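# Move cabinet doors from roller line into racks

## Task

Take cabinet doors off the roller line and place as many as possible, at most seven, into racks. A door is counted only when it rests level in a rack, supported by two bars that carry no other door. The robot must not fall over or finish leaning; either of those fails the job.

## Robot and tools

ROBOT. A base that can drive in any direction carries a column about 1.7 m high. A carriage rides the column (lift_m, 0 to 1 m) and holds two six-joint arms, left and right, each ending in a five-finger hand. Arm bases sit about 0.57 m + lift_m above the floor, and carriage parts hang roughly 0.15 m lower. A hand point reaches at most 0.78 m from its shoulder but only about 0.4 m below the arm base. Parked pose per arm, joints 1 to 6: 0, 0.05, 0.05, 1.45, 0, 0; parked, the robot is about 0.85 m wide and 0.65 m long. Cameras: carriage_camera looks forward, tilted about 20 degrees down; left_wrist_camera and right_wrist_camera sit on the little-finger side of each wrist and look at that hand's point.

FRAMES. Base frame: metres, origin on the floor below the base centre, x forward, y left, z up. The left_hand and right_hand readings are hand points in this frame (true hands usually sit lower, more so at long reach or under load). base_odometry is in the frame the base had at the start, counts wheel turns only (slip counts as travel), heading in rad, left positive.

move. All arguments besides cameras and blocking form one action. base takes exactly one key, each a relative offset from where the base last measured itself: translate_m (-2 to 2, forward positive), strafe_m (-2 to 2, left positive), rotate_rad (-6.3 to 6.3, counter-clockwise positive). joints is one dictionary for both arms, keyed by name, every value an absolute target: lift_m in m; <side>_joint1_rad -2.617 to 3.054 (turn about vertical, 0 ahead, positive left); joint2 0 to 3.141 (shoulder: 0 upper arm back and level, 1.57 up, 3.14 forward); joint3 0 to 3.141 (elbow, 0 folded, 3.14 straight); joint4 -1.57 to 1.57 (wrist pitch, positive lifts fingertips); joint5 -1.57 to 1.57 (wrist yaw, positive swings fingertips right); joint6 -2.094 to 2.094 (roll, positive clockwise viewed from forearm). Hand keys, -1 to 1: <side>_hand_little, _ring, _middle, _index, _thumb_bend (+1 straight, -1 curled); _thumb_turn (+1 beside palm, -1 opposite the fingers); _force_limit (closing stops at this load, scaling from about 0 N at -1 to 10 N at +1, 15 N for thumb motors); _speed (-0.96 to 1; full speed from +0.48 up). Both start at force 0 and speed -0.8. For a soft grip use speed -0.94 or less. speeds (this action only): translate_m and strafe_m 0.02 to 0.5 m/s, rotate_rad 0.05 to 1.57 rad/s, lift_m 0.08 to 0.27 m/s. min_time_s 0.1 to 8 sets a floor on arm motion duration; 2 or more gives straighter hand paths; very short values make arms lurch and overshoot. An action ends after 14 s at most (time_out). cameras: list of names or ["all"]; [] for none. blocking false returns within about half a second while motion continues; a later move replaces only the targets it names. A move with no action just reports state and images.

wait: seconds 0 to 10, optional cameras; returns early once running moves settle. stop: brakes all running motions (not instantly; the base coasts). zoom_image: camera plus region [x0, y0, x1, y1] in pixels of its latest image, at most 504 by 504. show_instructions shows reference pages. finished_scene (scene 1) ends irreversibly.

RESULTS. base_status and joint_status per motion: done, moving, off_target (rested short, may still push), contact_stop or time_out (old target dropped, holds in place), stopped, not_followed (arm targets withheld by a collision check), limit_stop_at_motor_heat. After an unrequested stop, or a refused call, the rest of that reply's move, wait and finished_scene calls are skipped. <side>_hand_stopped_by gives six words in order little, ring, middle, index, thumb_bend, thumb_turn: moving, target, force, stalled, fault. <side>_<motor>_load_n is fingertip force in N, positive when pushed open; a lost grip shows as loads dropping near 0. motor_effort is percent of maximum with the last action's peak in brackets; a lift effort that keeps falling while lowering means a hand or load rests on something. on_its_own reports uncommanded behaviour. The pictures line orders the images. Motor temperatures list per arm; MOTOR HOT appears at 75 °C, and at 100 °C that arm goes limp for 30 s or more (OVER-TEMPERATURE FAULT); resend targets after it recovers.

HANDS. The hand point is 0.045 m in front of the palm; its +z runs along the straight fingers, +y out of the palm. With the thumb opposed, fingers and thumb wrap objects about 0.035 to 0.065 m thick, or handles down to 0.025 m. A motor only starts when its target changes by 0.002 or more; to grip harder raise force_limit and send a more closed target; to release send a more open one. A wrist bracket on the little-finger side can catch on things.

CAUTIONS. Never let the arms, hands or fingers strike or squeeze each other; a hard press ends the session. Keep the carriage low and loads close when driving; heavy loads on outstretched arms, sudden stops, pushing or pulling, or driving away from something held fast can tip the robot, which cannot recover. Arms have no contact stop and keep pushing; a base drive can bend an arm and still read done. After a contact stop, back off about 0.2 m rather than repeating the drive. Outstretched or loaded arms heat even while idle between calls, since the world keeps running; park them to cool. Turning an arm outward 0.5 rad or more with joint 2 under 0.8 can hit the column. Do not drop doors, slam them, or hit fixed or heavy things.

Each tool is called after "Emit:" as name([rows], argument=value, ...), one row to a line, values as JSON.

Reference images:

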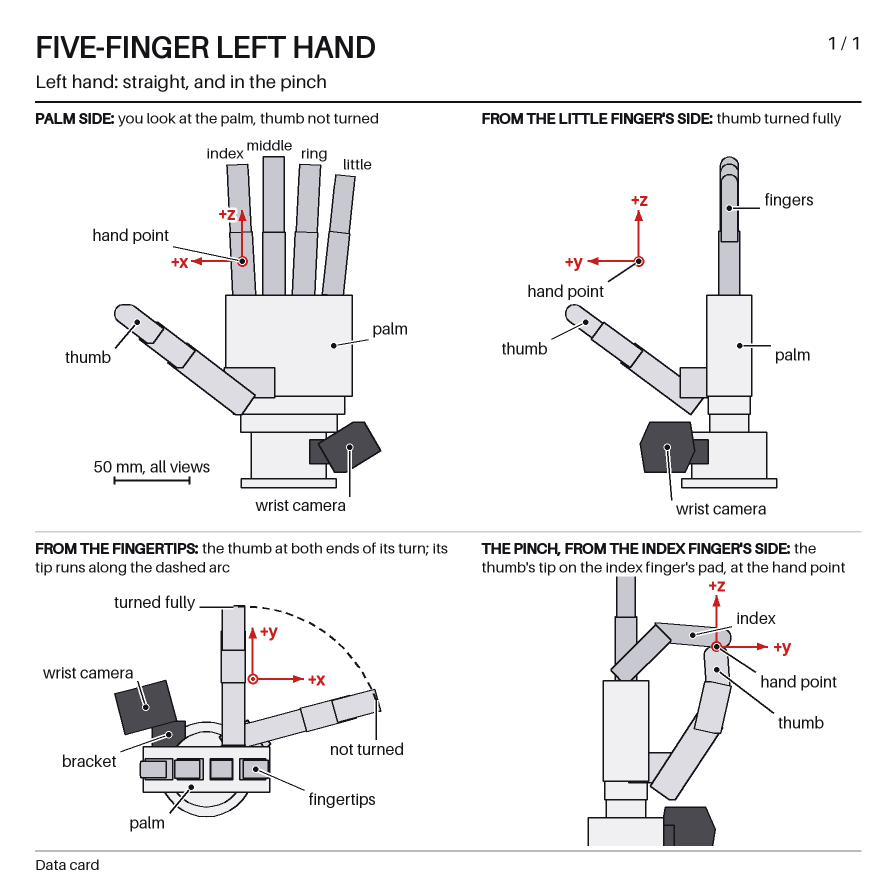

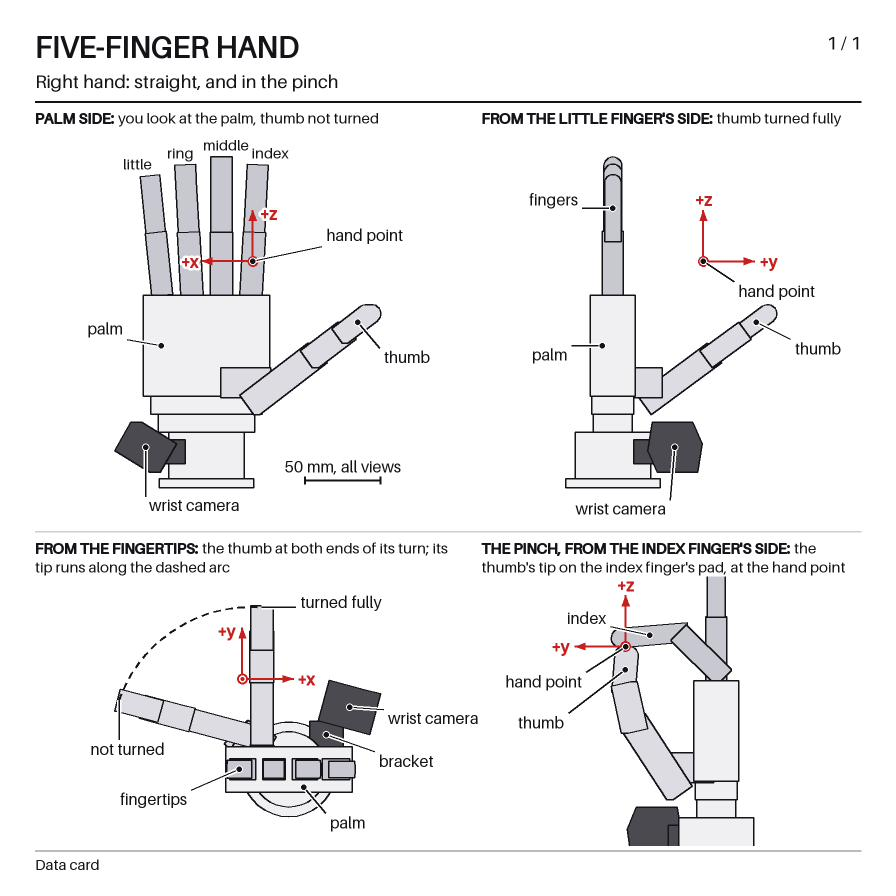

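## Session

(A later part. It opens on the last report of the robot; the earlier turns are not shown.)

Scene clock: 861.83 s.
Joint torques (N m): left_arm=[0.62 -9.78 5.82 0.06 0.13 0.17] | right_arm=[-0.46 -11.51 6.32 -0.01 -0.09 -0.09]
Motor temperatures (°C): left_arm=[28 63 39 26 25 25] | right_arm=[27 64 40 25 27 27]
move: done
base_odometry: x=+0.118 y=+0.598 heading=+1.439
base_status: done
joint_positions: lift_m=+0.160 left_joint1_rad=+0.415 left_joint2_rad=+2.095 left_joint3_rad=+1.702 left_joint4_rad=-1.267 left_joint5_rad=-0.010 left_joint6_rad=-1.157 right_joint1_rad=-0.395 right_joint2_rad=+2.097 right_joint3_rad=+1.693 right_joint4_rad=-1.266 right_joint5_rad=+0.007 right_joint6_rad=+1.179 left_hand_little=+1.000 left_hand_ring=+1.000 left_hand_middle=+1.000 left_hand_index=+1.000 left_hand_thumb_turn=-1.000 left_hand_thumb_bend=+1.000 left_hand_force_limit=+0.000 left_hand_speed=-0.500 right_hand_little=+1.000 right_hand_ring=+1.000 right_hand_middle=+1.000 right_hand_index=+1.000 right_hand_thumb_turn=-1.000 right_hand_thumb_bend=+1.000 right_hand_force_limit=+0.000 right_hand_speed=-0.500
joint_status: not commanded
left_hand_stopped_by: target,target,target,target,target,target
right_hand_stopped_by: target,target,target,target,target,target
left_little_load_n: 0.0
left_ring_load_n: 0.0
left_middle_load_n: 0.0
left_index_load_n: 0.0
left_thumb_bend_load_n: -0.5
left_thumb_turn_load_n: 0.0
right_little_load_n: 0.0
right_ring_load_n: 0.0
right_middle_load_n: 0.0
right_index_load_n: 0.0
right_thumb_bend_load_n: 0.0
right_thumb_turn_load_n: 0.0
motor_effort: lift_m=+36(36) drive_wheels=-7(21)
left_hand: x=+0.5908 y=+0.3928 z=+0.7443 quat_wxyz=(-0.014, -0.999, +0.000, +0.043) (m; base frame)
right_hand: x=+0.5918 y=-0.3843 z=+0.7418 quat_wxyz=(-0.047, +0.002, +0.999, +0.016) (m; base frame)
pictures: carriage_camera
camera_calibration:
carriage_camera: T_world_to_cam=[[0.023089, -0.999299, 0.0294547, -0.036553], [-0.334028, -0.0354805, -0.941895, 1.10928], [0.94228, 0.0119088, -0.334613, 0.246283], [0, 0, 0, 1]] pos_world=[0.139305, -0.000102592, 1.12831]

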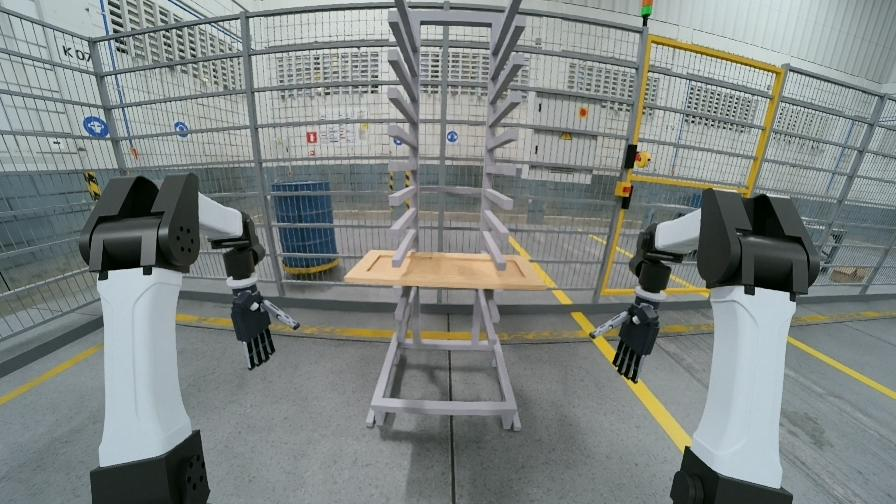

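Emit:
move(base={"translate_m": -0.476}, joints={"lift_m": 0.155, "left_joint1_rad": 0.5, "left_joint2_rad": 1.6, "left_joint3_rad": 1.2, "left_joint4_rad": -1.17, "left_joint5_rad": 0, "left_joint6_rad": -1.07, "right_joint1_rad": -0.5, "right_joint2_rad": 1.6, "right_joint3_rad": 1.2, "right_joint4_rad": -1.17, "right_joint5_rad": 0, "right_joint6_rad": 1.07}, cameras=[])

Emit:
move(base={"rotate_rad": -1.566}, cameras=[])

Emit:
move(base={"translate_m": 1.0}, joints={"left_joint2_rad": 2.1, "left_joint3_rad": 1.7, "left_joint4_rad": -1.17, "right_joint2_rad": 2.1, "right_joint3_rad": 1.7, "right_joint4_rad": -1.17}, cameras=["carriage_camera"])

Emit:
zoom_image(camera="carriage_camera", region=[300, 180, 600, 380])

Scene clock: 876.40 s.
Joint torques (N m): left_arm=[0.84 -8.13 5.08 0.36 0.11 0.15] | right_arm=[-0.57 -8.65 4.92 0.26 -0.08 -0.11]
Motor temperatures (°C): left_arm=[28 62 39 26 25 25] | right_arm=[27 63 40 25 27 27]
move: done
base_odometry: x=+0.055 y=+0.126 heading=+1.439
base_status: done
joint_positions: lift_m=+0.155 left_joint1_rad=+0.493 left_joint2_rad=+1.621 left_joint3_rad=+1.212 left_joint4_rad=-1.184 left_joint5_rad=-0.009 left_joint6_rad=-1.077 right_joint1_rad=-0.494 right_joint2_rad=+1.625 right_joint3_rad=+1.210 right_joint4_rad=-1.177 right_joint5_rad=+0.007 right_joint6_rad=+1.079 left_hand_little=+1.000 left_hand_ring=+1.000 left_hand_middle=+1.000 left_hand_index=+1.000 left_hand_thumb_turn=-1.000 left_hand_thumb_bend=+1.000 left_hand_force_limit=+0.000 left_hand_speed=-0.500 right_hand_little=+1.000 right_hand_ring=+1.000 right_hand_middle=+1.000 right_hand_index=+1.000 right_hand_thumb_turn=-1.000 right_hand_thumb_bend=+1.000 right_hand_force_limit=+0.000 right_hand_speed=-0.500
joint_status: all done
left_hand_stopped_by: target,target,target,target,target,target
right_hand_stopped_by: target,target,target,target,target,target
left_little_load_n: 0.0
left_ring_load_n: 0.0
left_middle_load_n: 0.0
left_index_load_n: 0.0
left_thumb_bend_load_n: 0.0
left_thumb_turn_load_n: 0.0
right_little_load_n: 0.0
right_ring_load_n: 0.0
right_middle_load_n: 0.0
right_index_load_n: 0.0
right_thumb_bend_load_n: 0.0
right_thumb_turn_load_n: 0.0
motor_effort: lift_m=+36(38) drive_wheels=-5(20)
left_hand: x=+0.4882 y=+0.3707 z=+0.7698 quat_wxyz=(-0.001, -1.000, +0.001, +0.012) (m; base frame)
right_hand: x=+0.4895 y=-0.3713 z=+0.7684 quat_wxyz=(-0.011, +0.001, +1.000, +0.002) (m; base frame)
pictures: none
No camera images: "cameras" was empty.

Scene clock: 879.50 s.
Joint torques (N m): left_arm=[0.61 -8.06 5.15 0.3 0.12 0.18] | right_arm=[-0.02 -8.69 4.97 0.17 -0.08 -0.09]
Motor temperatures (°C): left_arm=[28 62 39 26 25 25] | right_arm=[26 63 40 25 27 27]
move: done
base_odometry: x=+0.055 y=+0.126 heading=-0.127
base_status: done
joint_positions: lift_m=+0.155 left_joint1_rad=+0.496 left_joint2_rad=+1.621 left_joint3_rad=+1.212 left_joint4_rad=-1.174 left_joint5_rad=-0.008 left_joint6_rad=-1.076 right_joint1_rad=-0.499 right_joint2_rad=+1.625 right_joint3_rad=+1.210 right_joint4_rad=-1.167 right_joint5_rad=+0.006 right_joint6_rad=+1.079 left_hand_little=+1.000 left_hand_ring=+1.000 left_hand_middle=+1.000 left_hand_index=+1.000 left_hand_thumb_turn=-1.000 left_hand_thumb_bend=+1.000 left_hand_force_limit=+0.000 left_hand_speed=-0.500 right_hand_little=+1.000 right_hand_ring=+1.000 right_hand_middle=+1.000 right_hand_index=+1.000 right_hand_thumb_turn=-1.000 right_hand_thumb_bend=+1.000 right_hand_force_limit=+0.000 right_hand_speed=-0.500
joint_status: not commanded
left_hand_stopped_by: target,target,target,target,target,target
right_hand_stopped_by: target,target,target,target,target,target
left_little_load_n: 0.0
left_ring_load_n: 0.0
left_middle_load_n: 0.0
left_index_load_n: 0.0
left_thumb_bend_load_n: 0.0
left_thumb_turn_load_n: 0.0
right_little_load_n: 0.0
right_ring_load_n: 0.0
right_middle_load_n: 0.0
right_index_load_n: 0.0
right_thumb_bend_load_n: 0.0
right_thumb_turn_load_n: 0.0
motor_effort: lift_m=+36(37) drive_wheels=+2(19)
left_hand: x=+0.4904 y=+0.3727 z=+0.7698 quat_wxyz=(+0.001, -1.000, -0.001, +0.008) (m; base frame)
right_hand: x=+0.4916 y=-0.3740 z=+0.7684 quat_wxyz=(-0.007, +0.004, +1.000, +0.000) (m; base frame)
pictures: none
No camera images: "cameras" was empty.

Scene clock: 883.90 s.
Joint torques (N m): left_arm=[0.54 -8.28 8.29 0.31 0.1 0.16] | right_arm=[-0.03 -9.72 8.46 0.2 -0.07 -0.09]
Motor temperatures (°C): left_arm=[28 62 39 26 25 25] | right_arm=[26 62 40 25 27 27]
move: done
base_odometry: x=+1.047 y=-0.002 heading=-0.128
base_status: done
joint_positions: lift_m=+0.155 left_joint1_rad=+0.496 left_joint2_rad=+2.078 left_joint3_rad=+1.679 left_joint4_rad=-1.174 left_joint5_rad=-0.008 left_joint6_rad=-1.076 right_joint1_rad=-0.499 right_joint2_rad=+2.091 right_joint3_rad=+1.672 right_joint4_rad=-1.171 right_joint5_rad=+0.006 right_joint6_rad=+1.079 left_hand_little=+1.000 left_hand_ring=+1.000 left_hand_middle=+1.000 left_hand_index=+1.000 left_hand_thumb_turn=-1.000 left_hand_thumb_bend=+1.000 left_hand_force_limit=+0.000 left_hand_speed=-0.500 right_hand_little=+1.000 right_hand_ring=+1.000 right_hand_middle=+1.000 right_hand_index=+1.000 right_hand_thumb_turn=-1.000 right_hand_thumb_bend=+1.000 right_hand_force_limit=+0.000 right_hand_speed=-0.500
joint_status: all done
left_hand_stopped_by: target,target,target,target,target,target
right_hand_stopped_by: target,target,target,target,target,target
left_little_load_n: 0.0
left_ring_load_n: -0.5
left_middle_load_n: 0.0
left_index_load_n: -0.5
left_thumb_bend_load_n: 0.0
left_thumb_turn_load_n: 0.0
right_little_load_n: 0.0
right_ring_load_n: 0.0
right_middle_load_n: 0.0
right_index_load_n: 0.0
right_thumb_bend_load_n: 0.0
right_thumb_turn_load_n: 0.0
motor_effort: lift_m=+36(37) drive_wheels=-7(23)
left_hand: x=+0.5943 y=+0.4287 z=+0.7395 quat_wxyz=(+0.003, -1.000, +0.000, +0.003) (m; base frame)
right_hand: x=+0.5921 y=-0.4288 z=+0.7330 quat_wxyz=(-0.010, +0.004, +1.000, +0.002) (m; base frame)
pictures: carriage_camera
camera_calibration:
carriage_camera: T_world_to_cam=[[0.023089, -0.999299, 0.0294547, -0.0364057], [-0.334028, -0.0354805, -0.941895, 1.10457], [0.94228, 0.0119088, -0.334613, 0.24461], [0, 0, 0, 1]] pos_world=[0.139305, -0.000102592, 1.12331]

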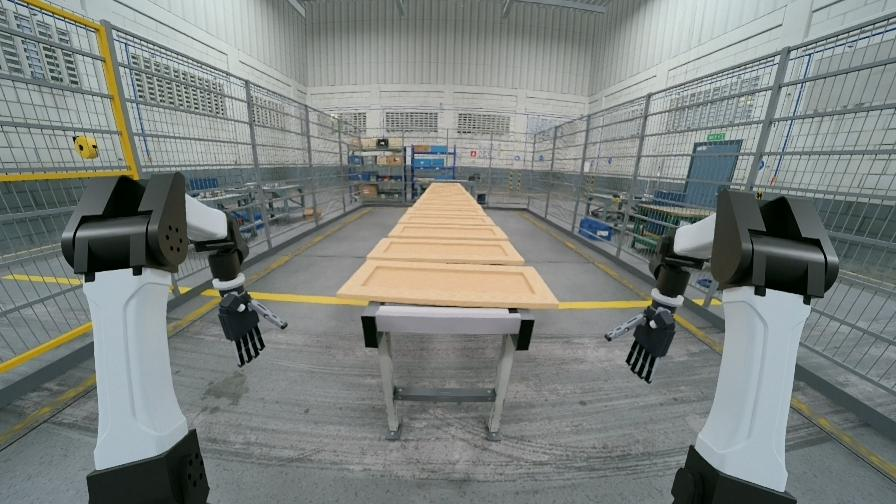

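Scaled by 1.680 from the camera's 896x504 image, which has a finer 1280x720 frame.

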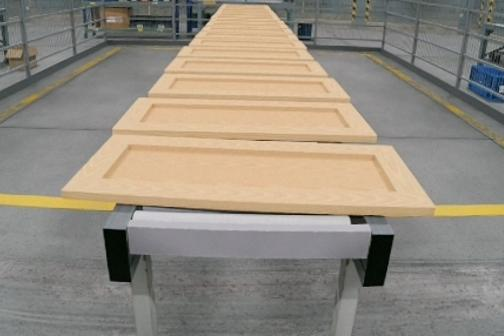

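Emit:
move(base={"translate_m": 0.362}, joints={"lift_m": 0.147, "right_joint2_rad": 2.08}, speeds={"translate_m": 0.25}, cameras=["all"])

Emit:
zoom_image(camera="carriage_camera", region=[240, 270, 640, 490])

Scene clock: 902.13 s.
Joint torques (N m): left_arm=[0.51 -8.79 7.82 0.3 0.1 0.14] | right_arm=[0.09 -11.51 8.03 0.21 -0.08 -0.09]
Motor temperatures (°C): left_arm=[28 61 40 26 25 25] | right_arm=[26 61 41 25 27 27]
move: done
base_odometry: x=+1.406 y=-0.049 heading=-0.128
base_status: done
joint_positions: lift_m=+0.147 left_joint1_rad=+0.497 left_joint2_rad=+2.082 left_joint3_rad=+1.684 left_joint4_rad=-1.174 left_joint5_rad=-0.008 left_joint6_rad=-1.076 right_joint1_rad=-0.501 right_joint2_rad=+2.091 right_joint3_rad=+1.677 right_joint4_rad=-1.173 right_joint5_rad=+0.006 right_joint6_rad=+1.079 left_hand_little=+1.000 left_hand_ring=+1.000 left_hand_middle=+1.000 left_hand_index=+1.000 left_hand_thumb_turn=-1.000 left_hand_thumb_bend=+1.000 left_hand_force_limit=+0.000 left_hand_speed=-0.500 right_hand_little=+1.000 right_hand_ring=+1.000 right_hand_middle=+1.000 right_hand_index=+1.000 right_hand_thumb_turn=-1.000 right_hand_thumb_bend=+1.000 right_hand_force_limit=+0.000 right_hand_speed=-0.500
joint_status: all done
left_hand_stopped_by: target,target,target,target,target,target
right_hand_stopped_by: target,target,target,target,target,target
left_little_load_n: 0.0
left_ring_load_n: 0.0
left_middle_load_n: 0.0
left_index_load_n: 0.0
left_thumb_bend_load_n: 0.0
left_thumb_turn_load_n: 0.5
right_little_load_n: 0.0
right_ring_load_n: 0.0
right_middle_load_n: 0.0
right_index_load_n: 0.0
right_thumb_bend_load_n: 0.0
right_thumb_turn_load_n: 0.0
motor_effort: lift_m=+37(38) drive_wheels=-7(20)
left_hand: x=+0.5952 y=+0.4297 z=+0.7311 quat_wxyz=(+0.003, -1.000, -0.001, +0.003) (m; base frame)
right_hand: x=+0.5929 y=-0.4299 z=+0.7263 quat_wxyz=(-0.008, +0.004, +1.000, +0.001) (m; base frame)
pictures: carriage_camera, left_wrist_camera, right_wrist_camera
camera_calibration:
carriage_camera: T_world_to_cam=[[0.023089, -0.999299, 0.0294547, -0.0361671], [-0.334028, -0.0354805, -0.941895, 1.09694], [0.94228, 0.0119088, -0.334613, 0.2419], [0, 0, 0, 1]] pos_world=[0.139305, -0.000102592, 1.11521]
left_wrist_camera: T_world_to_cam=[[0.235836, 0.971261, -0.0321362, -0.532026], [0.819022, -0.180854, 0.544513, -0.813634], [0.523052, -0.154736, -0.838137, 0.481897], [0, 0, 0, 1]] pos_world=[0.539798, 0.444154, 0.829832]
right_wrist_camera: T_world_to_cam=[[-0.230986, 0.972922, -0.00824366, 0.565884], [0.818845, 0.198968, 0.538428, -0.791358], [0.525489, 0.117619, -0.842631, 0.468363], [0, 0, 0, 1]] pos_world=[0.532592, -0.448194, 0.825411]

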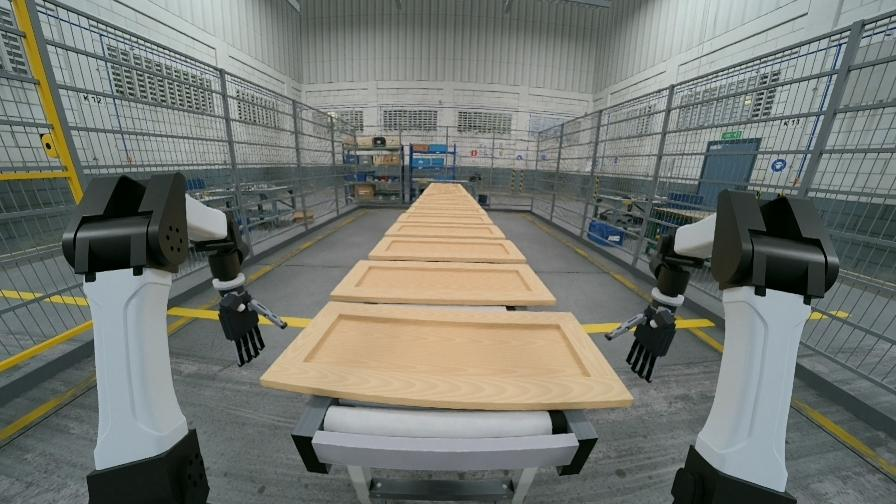

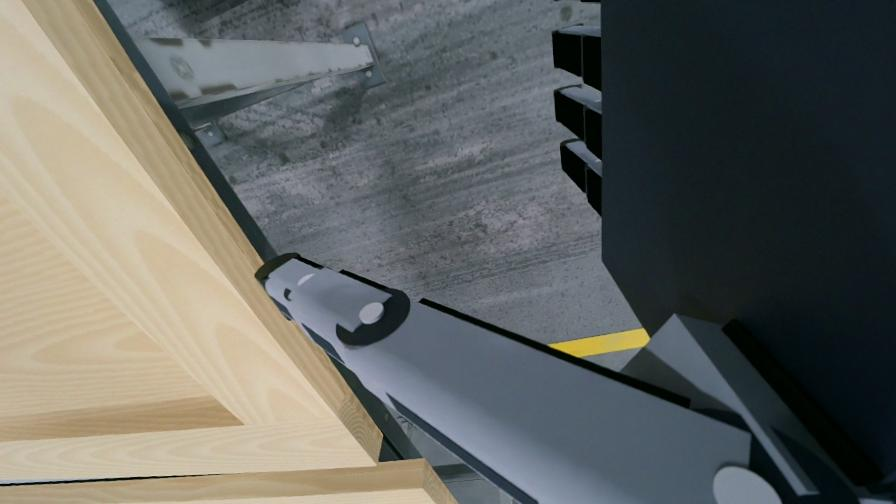

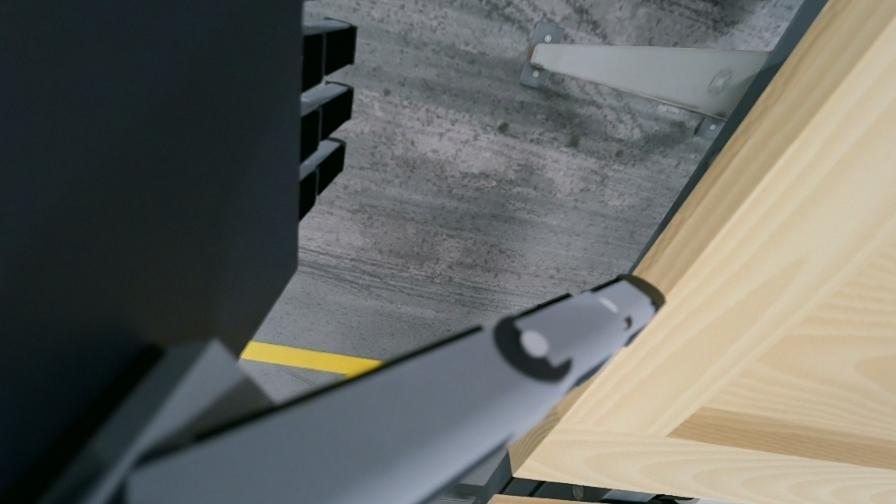

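Scaled by 1.260 from the camera's 896x504 image, which has a finer 1280x720 frame.

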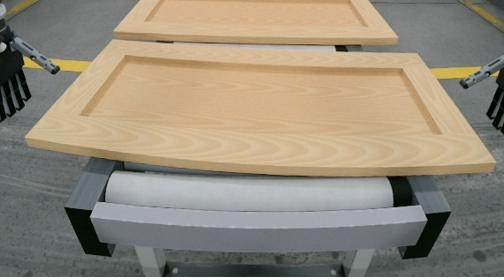

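Emit:
move(joints={"left_joint1_rad": 0.2, "left_joint6_rad": -1.37, "right_joint1_rad": -0.2, "right_joint6_rad": 1.37}, min_time_s=1.5, cameras=["left_wrist_camera", "right_wrist_camera"])

Scene clock: 915.73 s.
Joint torques (N m): left_arm=[-0.24 -8.69 7.86 0.33 0.11 0] | right_arm=[0.58 -11.56 8.01 0.22 -0.08 0.11]
Motor temperatures (°C): left_arm=[28 61 42 26 25 25] | right_arm=[26 63 41 25 27 27]
move: done
base_odometry: x=+1.406 y=-0.049 heading=-0.128
base_status: not commanded
joint_positions: lift_m=+0.147 left_joint1_rad=+0.207 left_joint2_rad=+2.082 left_joint3_rad=+1.684 left_joint4_rad=-1.174 left_joint5_rad=-0.008 left_joint6_rad=-1.362 right_joint1_rad=-0.206 right_joint2_rad=+2.091 right_joint3_rad=+1.677 right_joint4_rad=-1.173 right_joint5_rad=+0.006 right_joint6_rad=+1.359 left_hand_little=+1.000 left_hand_ring=+1.000 left_hand_middle=+1.000 left_hand_index=+1.000 left_hand_thumb_turn=-1.000 left_hand_thumb_bend=+1.000 left_hand_force_limit=+0.000 left_hand_speed=-0.500 right_hand_little=+1.000 right_hand_ring=+1.000 right_hand_middle=+1.000 right_hand_index=+1.000 right_hand_thumb_turn=-1.000 right_hand_thumb_bend=+1.000 right_hand_force_limit=+0.000 right_hand_speed=-0.500
joint_status: all done
left_hand_stopped_by: target,target,target,target,target,target
right_hand_stopped_by: target,target,target,target,target,target
left_little_load_n: 0.0
left_ring_load_n: 0.0
left_middle_load_n: 0.0
left_index_load_n: 0.0
left_thumb_bend_load_n: 0.0
left_thumb_turn_load_n: 0.0
right_little_load_n: 0.0
right_ring_load_n: 0.0
right_middle_load_n: 0.0
right_index_load_n: 0.0
right_thumb_bend_load_n: 0.0
right_thumb_turn_load_n: 0.0
motor_effort: lift_m=+37(38) drive_wheels=-6(6)
left_hand: x=+0.6350 y=+0.3217 z=+0.7311 quat_wxyz=(+0.004, -1.000, +0.001, +0.002) (m; base frame)
right_hand: x=+0.6326 y=-0.3205 z=+0.7260 quat_wxyz=(-0.008, -0.003, +1.000, -0.001) (m; base frame)
pictures: left_wrist_camera, right_wrist_camera
camera_calibration:
left_wrist_camera: T_world_to_cam=[[0.239991, 0.970295, -0.0305232, -0.440017], [0.817249, -0.184968, 0.545794, -0.864254], [0.523936, -0.155931, -0.837363, 0.4436], [0, 0, 0, 1]] pos_world=[0.579493, 0.336258, 0.829729]
right_wrist_camera: T_world_to_cam=[[-0.245107, 0.969409, -0.0129637, 0.479786], [0.815772, 0.21345, 0.537546, -0.838243], [0.523869, 0.121181, -0.843135, 0.436945], [0, 0, 0, 1]] pos_world=[0.572512, -0.339136, 0.825218]

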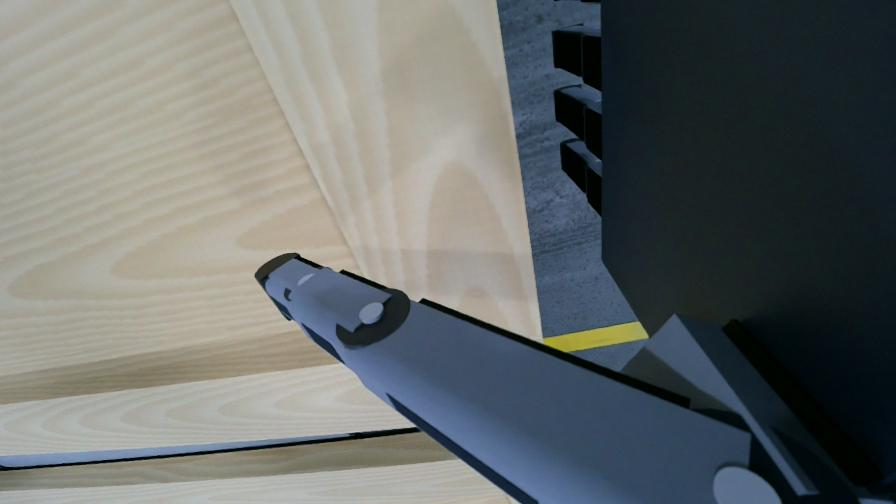

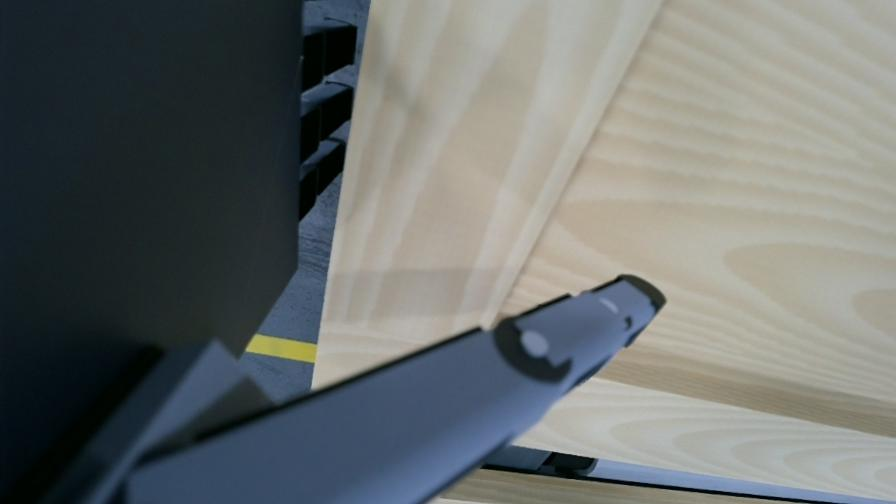

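Emit:
move(joints={"lift_m": 0.137, "left_joint1_rad": 0.168, "left_joint6_rad": -1.4, "right_joint1_rad": -0.175, "right_joint6_rad": 1.395}, cameras=[])

Emit:
move(joints={"left_hand_index": -0.6, "left_hand_middle": -0.6, "left_hand_ring": -0.6, "left_hand_little": -0.6, "right_hand_index": -0.6, "right_hand_middle": -0.6, "right_hand_ring": -0.6, "right_hand_little": -0.6}, cameras=["left_wrist_camera", "right_wrist_camera"])

Scene clock: 924.87 s.
Joint torques (N m): left_arm=[-0.03 -9.18 7.58 0.32 0.12 0.03] | right_arm=[0.62 -11.63 7.65 0.21 -0.11 0.1]
Motor temperatures (°C): left_arm=[28 62 42 26 25 25] | right_arm=[26 63 41 25 27 27]
move: done
base_odometry: x=+1.406 y=-0.049 heading=-0.128
base_status: not commanded
joint_positions: lift_m=+0.137 left_joint1_rad=+0.171 left_joint2_rad=+2.087 left_joint3_rad=+1.687 left_joint4_rad=-1.173 left_joint5_rad=-0.007 left_joint6_rad=-1.393 right_joint1_rad=-0.181 right_joint2_rad=+2.091 right_joint3_rad=+1.680 right_joint4_rad=-1.172 right_joint5_rad=+0.009 right_joint6_rad=+1.386 left_hand_little=+1.000 left_hand_ring=+1.000 left_hand_middle=+1.000 left_hand_index=+1.000 left_hand_thumb_turn=-1.000 left_hand_thumb_bend=+1.000 left_hand_force_limit=+0.000 left_hand_speed=-0.500 right_hand_little=+1.000 right_hand_ring=+1.000 right_hand_middle=+1.000 right_hand_index=+1.000 right_hand_thumb_turn=-1.000 right_hand_thumb_bend=+1.000 right_hand_force_limit=+0.000 right_hand_speed=-0.500
joint_status: all done
left_hand_stopped_by: target,target,target,target,target,target
right_hand_stopped_by: target,target,target,target,target,target
left_little_load_n: 0.0
left_ring_load_n: 0.0
left_middle_load_n: 0.0
left_index_load_n: 0.0
left_thumb_bend_load_n: 0.0
left_thumb_turn_load_n: 0.0
right_little_load_n: 0.0
right_ring_load_n: 0.0
right_middle_load_n: 0.0
right_index_load_n: 0.0
right_thumb_bend_load_n: 0.0
right_thumb_turn_load_n: 0.0
motor_effort: lift_m=+38(40) drive_wheels=-6(9)
left_hand: x=+0.6384 y=+0.3076 z=+0.7201 quat_wxyz=(+0.003, -1.000, +0.004, +0.002) (m; base frame)
right_hand: x=+0.6357 y=-0.3118 z=+0.7165 quat_wxyz=(-0.007, -0.002, +1.000, -0.003) (m; base frame)
pictures: none
No camera images: "cameras" was empty.

Scene clock: 926.37 s.
Joint torques (N m): left_arm=[0.01 -9.94 7.47 0.25 0.13 0.03] | right_arm=[0.46 -11.96 7.73 0.19 -0.31 0.07]
Motor temperatures (°C): left_arm=[28 62 42 26 25 25] | right_arm=[26 63 41 25 27 27]
move: off_target
base_odometry: x=+1.406 y=-0.049 heading=-0.128
base_status: not commanded
joint_positions: lift_m=+0.137 left_joint1_rad=+0.171 left_joint2_rad=+2.096 left_joint3_rad=+1.687 left_joint4_rad=-1.168 left_joint5_rad=-0.008 left_joint6_rad=-1.395 right_joint1_rad=-0.180 right_joint2_rad=+2.095 right_joint3_rad=+1.680 right_joint4_rad=-1.170 right_joint5_rad=+0.027 right_joint6_rad=+1.389 left_hand_little=-0.467 left_hand_ring=-0.375 left_hand_middle=-0.329 left_hand_index=-0.418 left_hand_thumb_turn=-1.000 left_hand_thumb_bend=+1.000 left_hand_force_limit=+0.000 left_hand_speed=-0.500 right_hand_little=-0.420 right_hand_ring=-0.375 right_hand_middle=-0.330 right_hand_index=-0.464 right_hand_thumb_turn=-1.000 right_hand_thumb_bend=+1.000 right_hand_force_limit=+0.000 right_hand_speed=-0.500
joint_status: left_hand_little off_target (ended at -0.467, target -0.600); left_hand_ring off_target (ended at -0.375, target -0.600); left_hand_middle off_target (ended at -0.329, target -0.600); left_hand_index off_target (ended at -0.418, target -0.600); right_hand_little off_target (ended at -0.420, target -0.600); right_hand_ring off_target (ended at -0.375, target -0.600); right_hand_middle off_target (ended at -0.330, target -0.600); right_hand_index off_target (ended at -0.464, target -0.600)
left_hand_stopped_by: force,force,force,force,target,target
right_hand_stopped_by: force,force,force,force,target,target
left_little_load_n: 5.0
left_ring_load_n: 0.5
left_middle_load_n: 0.0
left_index_load_n: 0.0
left_thumb_bend_load_n: 0.0
left_thumb_turn_load_n: 0.0
right_little_load_n: 0.5
right_ring_load_n: 0.0
right_middle_load_n: 0.0
right_index_load_n: 6.5
right_thumb_bend_load_n: 0.0
right_thumb_turn_load_n: 0.0
motor_effort: lift_m=+38(39) drive_wheels=+4(6)
left_hand: x=+0.6392 y=+0.3079 z=+0.7166 quat_wxyz=(+0.003, -1.000, +0.003, +0.004) (m; base frame)
right_hand: x=+0.6354 y=-0.3150 z=+0.7140 quat_wxyz=(-0.009, -0.001, +1.000, -0.012) (m; base frame)
pictures: left_wrist_camera, right_wrist_camera
camera_calibration:
left_wrist_camera: T_world_to_cam=[[0.242885, 0.969526, -0.0320193, -0.428552], [0.818787, -0.187199, 0.542719, -0.860357], [0.520186, -0.158035, -0.839304, 0.431693], [0, 0, 0, 1]] pos_world=[0.583977, 0.322658, 0.815531]
right_wrist_camera: T_world_to_cam=[[-0.241744, 0.969756, -0.0336541, 0.48779], [0.817519, 0.222232, 0.531296, -0.82912], [0.522706, 0.100925, -0.846518, 0.421527], [0, 0, 0, 1]] pos_world=[0.575407, -0.331323, 0.813754]

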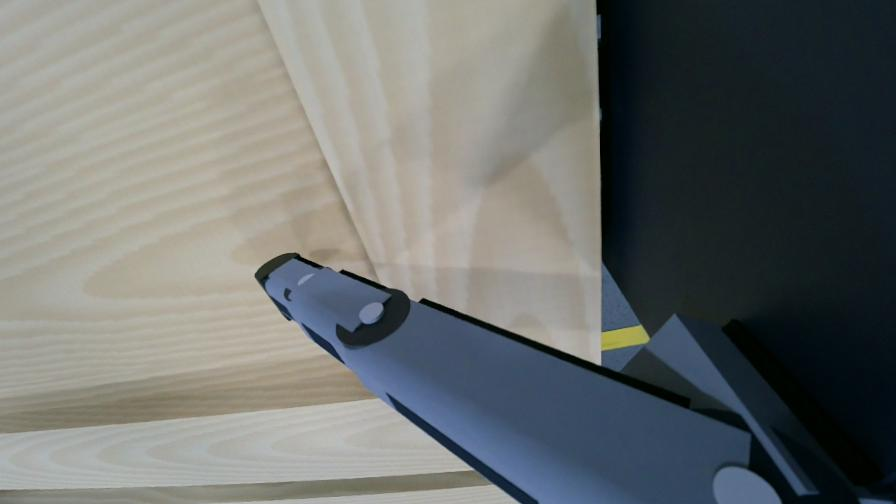

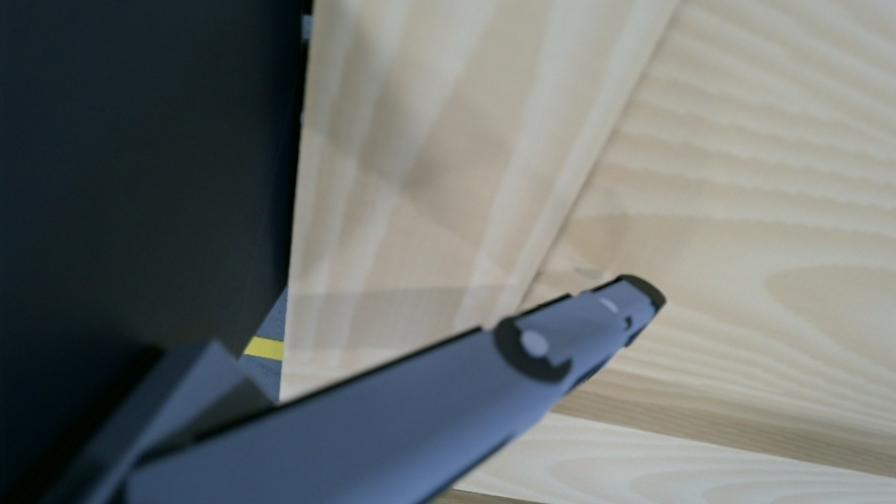

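Emit:
move(joints={"left_hand_index": -0.65, "left_hand_middle": -0.65, "left_hand_ring": -0.65, "left_hand_little": -0.65, "right_hand_index": -0.65, "right_hand_middle": -0.65, "right_hand_ring": -0.65, "right_hand_little": -0.65, "left_hand_thumb_bend": 0.3, "right_hand_thumb_bend": 0.3}, cameras=[])

Emit:
move(joints={"lift_m": 0.2}, speeds={"lift_m": 0.1}, cameras=["all"])

Scene clock: 935.33 s.
Joint torques (N m): left_arm=[0.09 -10.21 7.42 0.21 0.01 0.05] | right_arm=[0.29 -12.18 7.72 0.1 -0.3 0.06]
Motor temperatures (°C): left_arm=[28 61 42 26 25 25] | right_arm=[26 63 42 25 27 27]
move: off_target
base_odometry: x=+1.406 y=-0.049 heading=-0.128
base_status: not commanded
joint_positions: lift_m=+0.137 left_joint1_rad=+0.170 left_joint2_rad=+2.098 left_joint3_rad=+1.687 left_joint4_rad=-1.166 left_joint5_rad=+0.003 left_joint6_rad=-1.395 right_joint1_rad=-0.178 right_joint2_rad=+2.097 right_joint3_rad=+1.680 right_joint4_rad=-1.158 right_joint5_rad=+0.026 right_joint6_rad=+1.390 left_hand_little=-0.467 left_hand_ring=-0.504 left_hand_middle=-0.501 left_hand_index=-0.546 left_hand_thumb_turn=-1.000 left_hand_thumb_bend=+0.919 left_hand_force_limit=+0.000 left_hand_speed=-0.500 right_hand_little=-0.456 right_hand_ring=-0.459 right_hand_middle=-0.459 right_hand_index=-0.465 right_hand_thumb_turn=-1.000 right_hand_thumb_bend=+0.890 right_hand_force_limit=+0.000 right_hand_speed=-0.500
joint_status: left_hand_little off_target (ended at -0.467, target -0.650); left_hand_ring off_target (ended at -0.504, target -0.650); left_hand_middle off_target (ended at -0.501, target -0.650); left_hand_index off_target (ended at -0.546, target -0.650); left_hand_thumb_bend off_target (ended at +0.919, target +0.300); right_hand_little off_target (ended at -0.456, target -0.650); right_hand_ring off_target (ended at -0.459, target -0.650); right_hand_middle off_target (ended at -0.459, target -0.650); right_hand_index off_target (ended at -0.465, target -0.650); right_hand_thumb_bend off_target (ended at +0.890, target +0.300)
left_hand_stopped_by: force,force,force,force,force,target
right_hand_stopped_by: force,force,force,force,force,target
left_little_load_n: 0.0
left_ring_load_n: 3.5
left_middle_load_n: 10.5
left_index_load_n: 8.0
left_thumb_bend_load_n: 11.0
left_thumb_turn_load_n: 0.0
right_little_load_n: 0.0
right_ring_load_n: 5.0
right_middle_load_n: 8.5
right_index_load_n: 0.0
right_thumb_bend_load_n: 7.0
right_thumb_turn_load_n: 0.0
motor_effort: lift_m=+38(39) drive_wheels=+4(4)
left_hand: x=+0.6401 y=+0.3055 z=+0.7166 quat_wxyz=(-0.002, -1.000, +0.003, +0.002) (m; base frame)
right_hand: x=+0.6387 y=-0.3144 z=+0.7134 quat_wxyz=(-0.004, -0.002, +1.000, -0.013) (m; base frame)
pictures: none
No camera images: "cameras" was empty.

Scene clock: 936.33 s.
Joint torques (N m): left_arm=[0.09 -10.91 7.47 0.18 0 0.01] | right_arm=[0.25 -12.98 7.77 0.02 -0.3 0.05]
Motor temperatures (°C): left_arm=[28 61 42 26 25 25] | right_arm=[26 63 43 25 27 27]
move: done
base_odometry: x=+1.406 y=-0.049 heading=-0.128
base_status: not commanded
joint_positions: lift_m=+0.200 left_joint1_rad=+0.170 left_joint2_rad=+2.106 left_joint3_rad=+1.687 left_joint4_rad=-1.161 left_joint5_rad=+0.005 left_joint6_rad=-1.395 right_joint1_rad=-0.178 right_joint2_rad=+2.105 right_joint3_rad=+1.680 right_joint4_rad=-1.149 right_joint5_rad=+0.026 right_joint6_rad=+1.390 left_hand_little=-0.467 left_hand_ring=-0.503 left_hand_middle=-0.501 left_hand_index=-0.546 left_hand_thumb_turn=-1.000 left_hand_thumb_bend=+0.919 left_hand_force_limit=+0.000 left_hand_speed=-0.500 right_hand_little=-0.456 right_hand_ring=-0.459 right_hand_middle=-0.459 right_hand_index=-0.465 right_hand_thumb_turn=-1.000 right_hand_thumb_bend=+0.891 right_hand_force_limit=+0.000 right_hand_speed=-0.500
joint_status: all done
left_hand_stopped_by: force,force,force,force,force,target
right_hand_stopped_by: force,force,force,force,force,target
left_little_load_n: 0.0
left_ring_load_n: 5.0
left_middle_load_n: 11.0
left_index_load_n: 6.0
left_thumb_bend_load_n: 11.0
left_thumb_turn_load_n: 0.0
right_little_load_n: 0.0
right_ring_load_n: 6.0
right_middle_load_n: 8.5
right_index_load_n: 0.0
right_thumb_bend_load_n: 8.0
right_thumb_turn_load_n: -0.5
motor_effort: lift_m=+37(46) drive_wheels=+4(7)
left_hand: x=+0.6408 y=+0.3052 z=+0.7765 quat_wxyz=(-0.003, -1.000, +0.003, +0.004) (m; base frame)
right_hand: x=+0.6404 y=-0.3147 z=+0.7732 quat_wxyz=(-0.004, -0.002, +1.000, -0.013) (m; base frame)
pictures: carriage_camera, left_wrist_camera, right_wrist_camera
camera_calibration:
carriage_camera: T_world_to_cam=[[0.023089, -0.999299, 0.0294547, -0.0377282], [-0.334028, -0.0354805, -0.941895, 1.14686], [0.94228, 0.0119088, -0.334613, 0.259635], [0, 0, 0, 1]] pos_world=[0.139305, -0.000102592, 1.16821]
left_wrist_camera: T_world_to_cam=[[0.243519, 0.96887, -0.0446119, -0.414903], [0.818921, -0.180749, 0.5447, -0.898296], [0.51968, -0.169178, -0.837443, 0.48298], [0, 0, 0, 1]] pos_world=[0.585675, 0.32133, 0.87526]
right_wrist_camera: T_world_to_cam=[[-0.242838, 0.969356, -0.037145, 0.493963], [0.811251, 0.223927, 0.54012, -0.866997], [0.531886, 0.101027, -0.840768, 0.458739], [0, 0, 0, 1]] pos_world=[0.579308, -0.331027, 0.872323]

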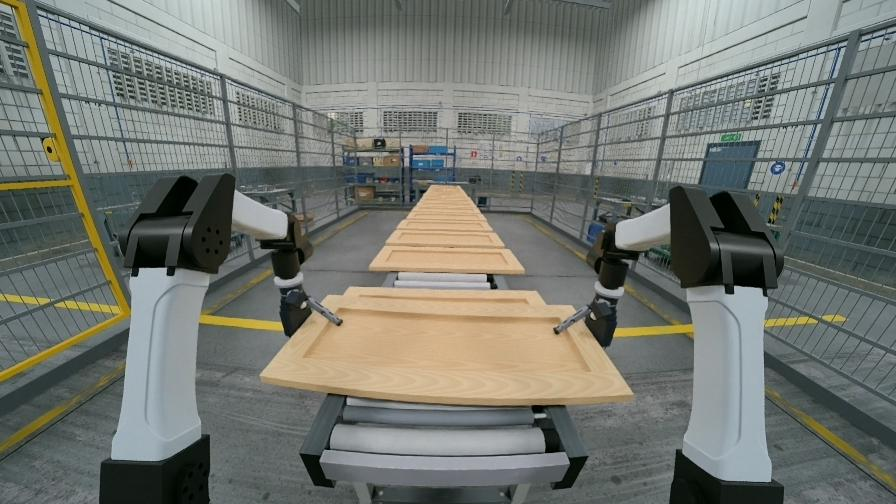

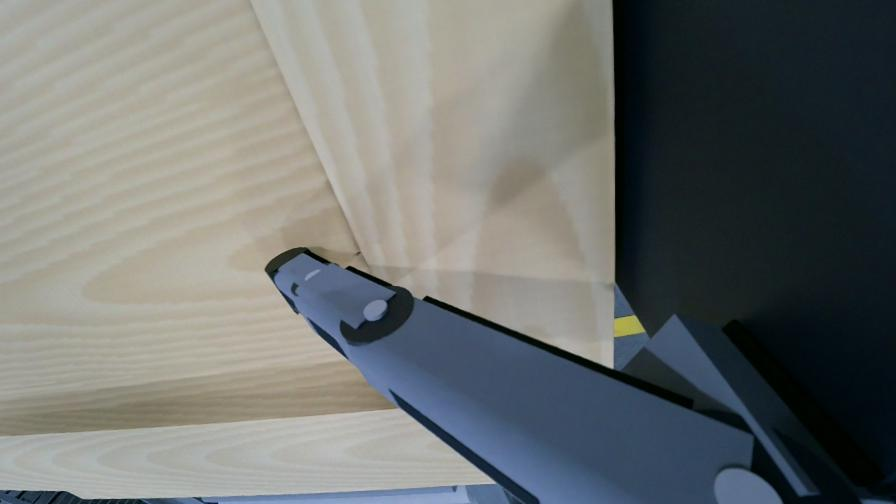

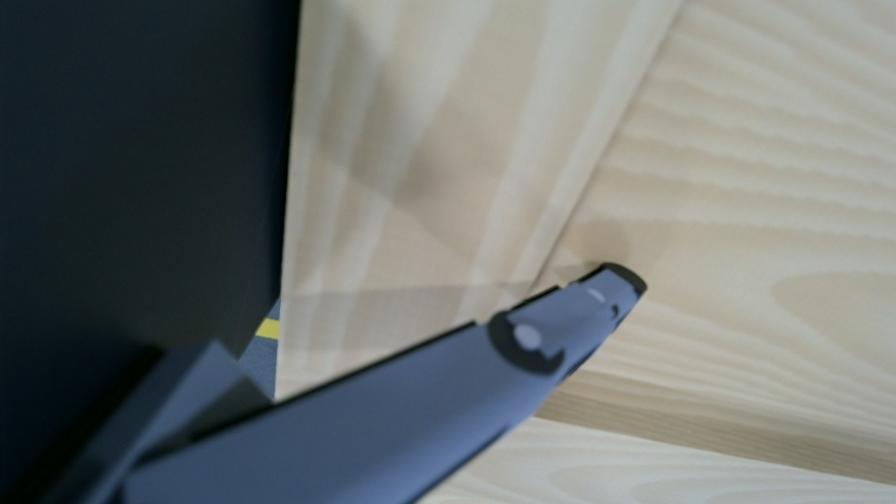

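Emit:
move(base={"translate_m": -1.36}, joints={"lift_m": 0.366}, speeds={"translate_m": 0.35, "lift_m": 0.1}, cameras=[])

Emit:
move(base={"rotate_rad": 1.568}, speeds={"rotate_rad": 0.7}, cameras=[])

Emit:
move(base={"translate_m": 0.56}, speeds={"translate_m": 0.25}, cameras=["carriage_camera"])

Emit:
zoom_image(camera="carriage_camera", region=[300, 200, 600, 410])

Emit:
zoom_image(camera="carriage_camera", region=[240, 280, 440, 410])

Emit:
zoom_image(camera="carriage_camera", region=[440, 280, 640, 410])

Scene clock: 970.37 s.
Joint torques (N m): left_arm=[0.2 -11.38 7.47 0.11 0.01 0.05] | right_arm=[0.08 -13.42 7.75 -0.06 -0.29 0.06]
Motor temperatures (°C): left_arm=[28 66 42 26 25 25] | right_arm=[26 62 44 25 27 27]
move: done
base_odometry: x=+0.057 y=+0.126 heading=-0.129
base_status: done
joint_positions: lift_m=+0.366 left_joint1_rad=+0.169 left_joint2_rad=+2.111 left_joint3_rad=+1.687 left_joint4_rad=-1.152 left_joint5_rad=+0.007 left_joint6_rad=-1.396 right_joint1_rad=-0.176 right_joint2_rad=+2.110 right_joint3_rad=+1.680 right_joint4_rad=-1.141 right_joint5_rad=+0.025 right_joint6_rad=+1.390 left_hand_little=-0.467 left_hand_ring=-0.503 left_hand_middle=-0.501 left_hand_index=-0.546 left_hand_thumb_turn=-1.000 left_hand_thumb_bend=+0.919 left_hand_force_limit=+0.000 left_hand_speed=-0.500 right_hand_little=-0.456 right_hand_ring=-0.459 right_hand_middle=-0.459 right_hand_index=-0.465 right_hand_thumb_turn=-1.000 right_hand_thumb_bend=+0.891 right_hand_force_limit=+0.000 right_hand_speed=-0.500
joint_status: all done
left_hand_stopped_by: force,force,force,force,force,target
right_hand_stopped_by: force,force,force,force,force,target
left_little_load_n: 0.5
left_ring_load_n: 4.5
left_middle_load_n: 10.5
left_index_load_n: 6.5
left_thumb_bend_load_n: 11.0
left_thumb_turn_load_n: -0.5
right_little_load_n: 0.0
right_ring_load_n: 6.0
right_middle_load_n: 8.5
right_index_load_n: 0.0
right_thumb_bend_load_n: 7.5
right_thumb_turn_load_n: 0.0
motor_effort: lift_m=+38(48) drive_wheels=-7(20)
left_hand: x=+0.6429 y=+0.3050 z=+0.9408 quat_wxyz=(-0.004, -1.000, +0.003, +0.002) (m; base frame)
right_hand: x=+0.6421 y=-0.3140 z=+0.9376 quat_wxyz=(-0.002, -0.003, +1.000, -0.012) (m; base frame)
pictures: none
No camera images: "cameras" was empty.

Scene clock: 973.80 s.
Joint torques (N m): left_arm=[0.03 -11.28 7.54 0.1 -0.04 0.07] | right_arm=[-0.08 -13.45 7.71 -0.06 -0.28 0.06]
Motor temperatures (°C): left_arm=[28 67 43 26 25 25] | right_arm=[26 62 44 25 27 27]
move: done
base_odometry: x=+0.057 y=+0.127 heading=+1.439
base_status: done
joint_positions: lift_m=+0.366 left_joint1_rad=+0.171 left_joint2_rad=+2.111 left_joint3_rad=+1.687 left_joint4_rad=-1.152 left_joint5_rad=+0.010 left_joint6_rad=-1.398 right_joint1_rad=-0.174 right_joint2_rad=+2.110 right_joint3_rad=+1.680 right_joint4_rad=-1.139 right_joint5_rad=+0.026 right_joint6_rad=+1.390 left_hand_little=-0.467 left_hand_ring=-0.503 left_hand_middle=-0.501 left_hand_index=-0.546 left_hand_thumb_turn=-1.000 left_hand_thumb_bend=+0.919 left_hand_force_limit=+0.000 left_hand_speed=-0.500 right_hand_little=-0.456 right_hand_ring=-0.459 right_hand_middle=-0.459 right_hand_index=-0.465 right_hand_thumb_turn=-1.000 right_hand_thumb_bend=+0.891 right_hand_force_limit=+0.000 right_hand_speed=-0.500
joint_status: not commanded
left_hand_stopped_by: force,force,force,force,force,target
right_hand_stopped_by: force,force,force,force,force,target
left_little_load_n: 0.0
left_ring_load_n: 4.5
left_middle_load_n: 10.5
left_index_load_n: 6.0
left_thumb_bend_load_n: 11.0
left_thumb_turn_load_n: -0.5
right_little_load_n: 0.0
right_ring_load_n: 6.0
right_middle_load_n: 8.5
right_index_load_n: 0.0
right_thumb_bend_load_n: 8.0
right_thumb_turn_load_n: -0.5
motor_effort: lift_m=+38(38) drive_wheels=+3(16)
left_hand: x=+0.6431 y=+0.3051 z=+0.9410 quat_wxyz=(-0.005, -1.000, +0.001, +0.001) (m; base frame)
right_hand: x=+0.6427 y=-0.3136 z=+0.9376 quat_wxyz=(-0.001, -0.003, +1.000, -0.013) (m; base frame)
pictures: none
No camera images: "cameras" was empty.

Scene clock: 977.33 s.
Joint torques (N m): left_arm=[-0.05 -11.37 7.42 0.11 -0.03 0.07] | right_arm=[-0.03 -13.48 7.73 -0.07 -0.28 0.06]
Motor temperatures (°C): left_arm=[28 68 43 26 25 25] | right_arm=[26 62 45 25 27 27]
move: done
base_odometry: x=+0.130 y=+0.682 heading=+1.439
base_status: done
joint_positions: lift_m=+0.366 left_joint1_rad=+0.171 left_joint2_rad=+2.111 left_joint3_rad=+1.687 left_joint4_rad=-1.151 left_joint5_rad=+0.010 left_joint6_rad=-1.397 right_joint1_rad=-0.174 right_joint2_rad=+2.110 right_joint3_rad=+1.680 right_joint4_rad=-1.139 right_joint5_rad=+0.026 right_joint6_rad=+1.390 left_hand_little=-0.467 left_hand_ring=-0.503 left_hand_middle=-0.501 left_hand_index=-0.546 left_hand_thumb_turn=-1.000 left_hand_thumb_bend=+0.919 left_hand_force_limit=+0.000 left_hand_speed=-0.500 right_hand_little=-0.456 right_hand_ring=-0.459 right_hand_middle=-0.459 right_hand_index=-0.465 right_hand_thumb_turn=-1.000 right_hand_thumb_bend=+0.891 right_hand_force_limit=+0.000 right_hand_speed=-0.500
joint_status: not commanded
left_hand_stopped_by: force,force,force,force,force,target
right_hand_stopped_by: force,force,force,force,force,target
left_little_load_n: 0.0
left_ring_load_n: 4.5
left_middle_load_n: 10.5
left_index_load_n: 5.5
left_thumb_bend_load_n: 11.0
left_thumb_turn_load_n: -0.5
right_little_load_n: 0.0
right_ring_load_n: 6.0
right_middle_load_n: 9.0
right_index_load_n: 0.0
right_thumb_bend_load_n: 8.0
right_thumb_turn_load_n: -0.5
motor_effort: lift_m=+37(38) drive_wheels=-8(17)
left_hand: x=+0.6432 y=+0.3052 z=+0.9410 quat_wxyz=(-0.005, -1.000, +0.001, +0.001) (m; base frame)
right_hand: x=+0.6427 y=-0.3136 z=+0.9376 quat_wxyz=(-0.001, -0.003, +1.000, -0.013) (m; base frame)
pictures: carriage_camera
camera_calibration:
carriage_camera: T_world_to_cam=[[0.023089, -0.999299, 0.0294547, -0.0426177], [-0.334028, -0.0354805, -0.941895, 1.30321], [0.94228, 0.0119088, -0.334613, 0.31518], [0, 0, 0, 1]] pos_world=[0.139305, -0.000102592, 1.33421]

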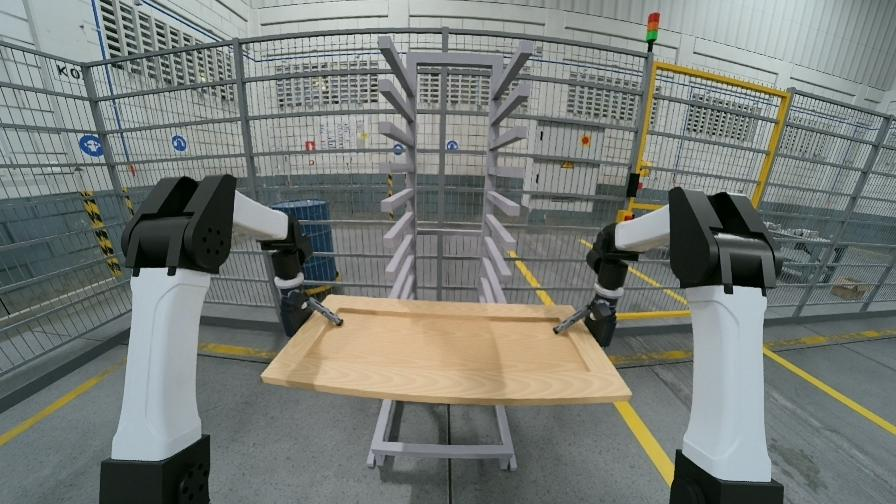

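Scaled by 1.680 from the camera's 896x504 image, which has a finer 1280x720 frame.

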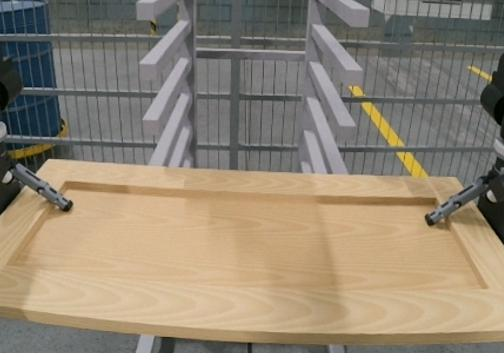

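Scaled by 2.520 from the camera's 896x504 image, which has a finer 1280x720 frame.

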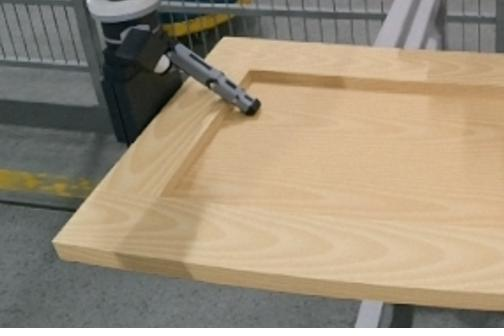

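Scaled by 2.520 from the camera's 896x504 image, which has a finer 1280x720 frame.

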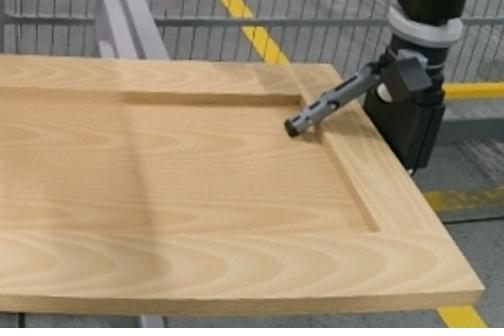

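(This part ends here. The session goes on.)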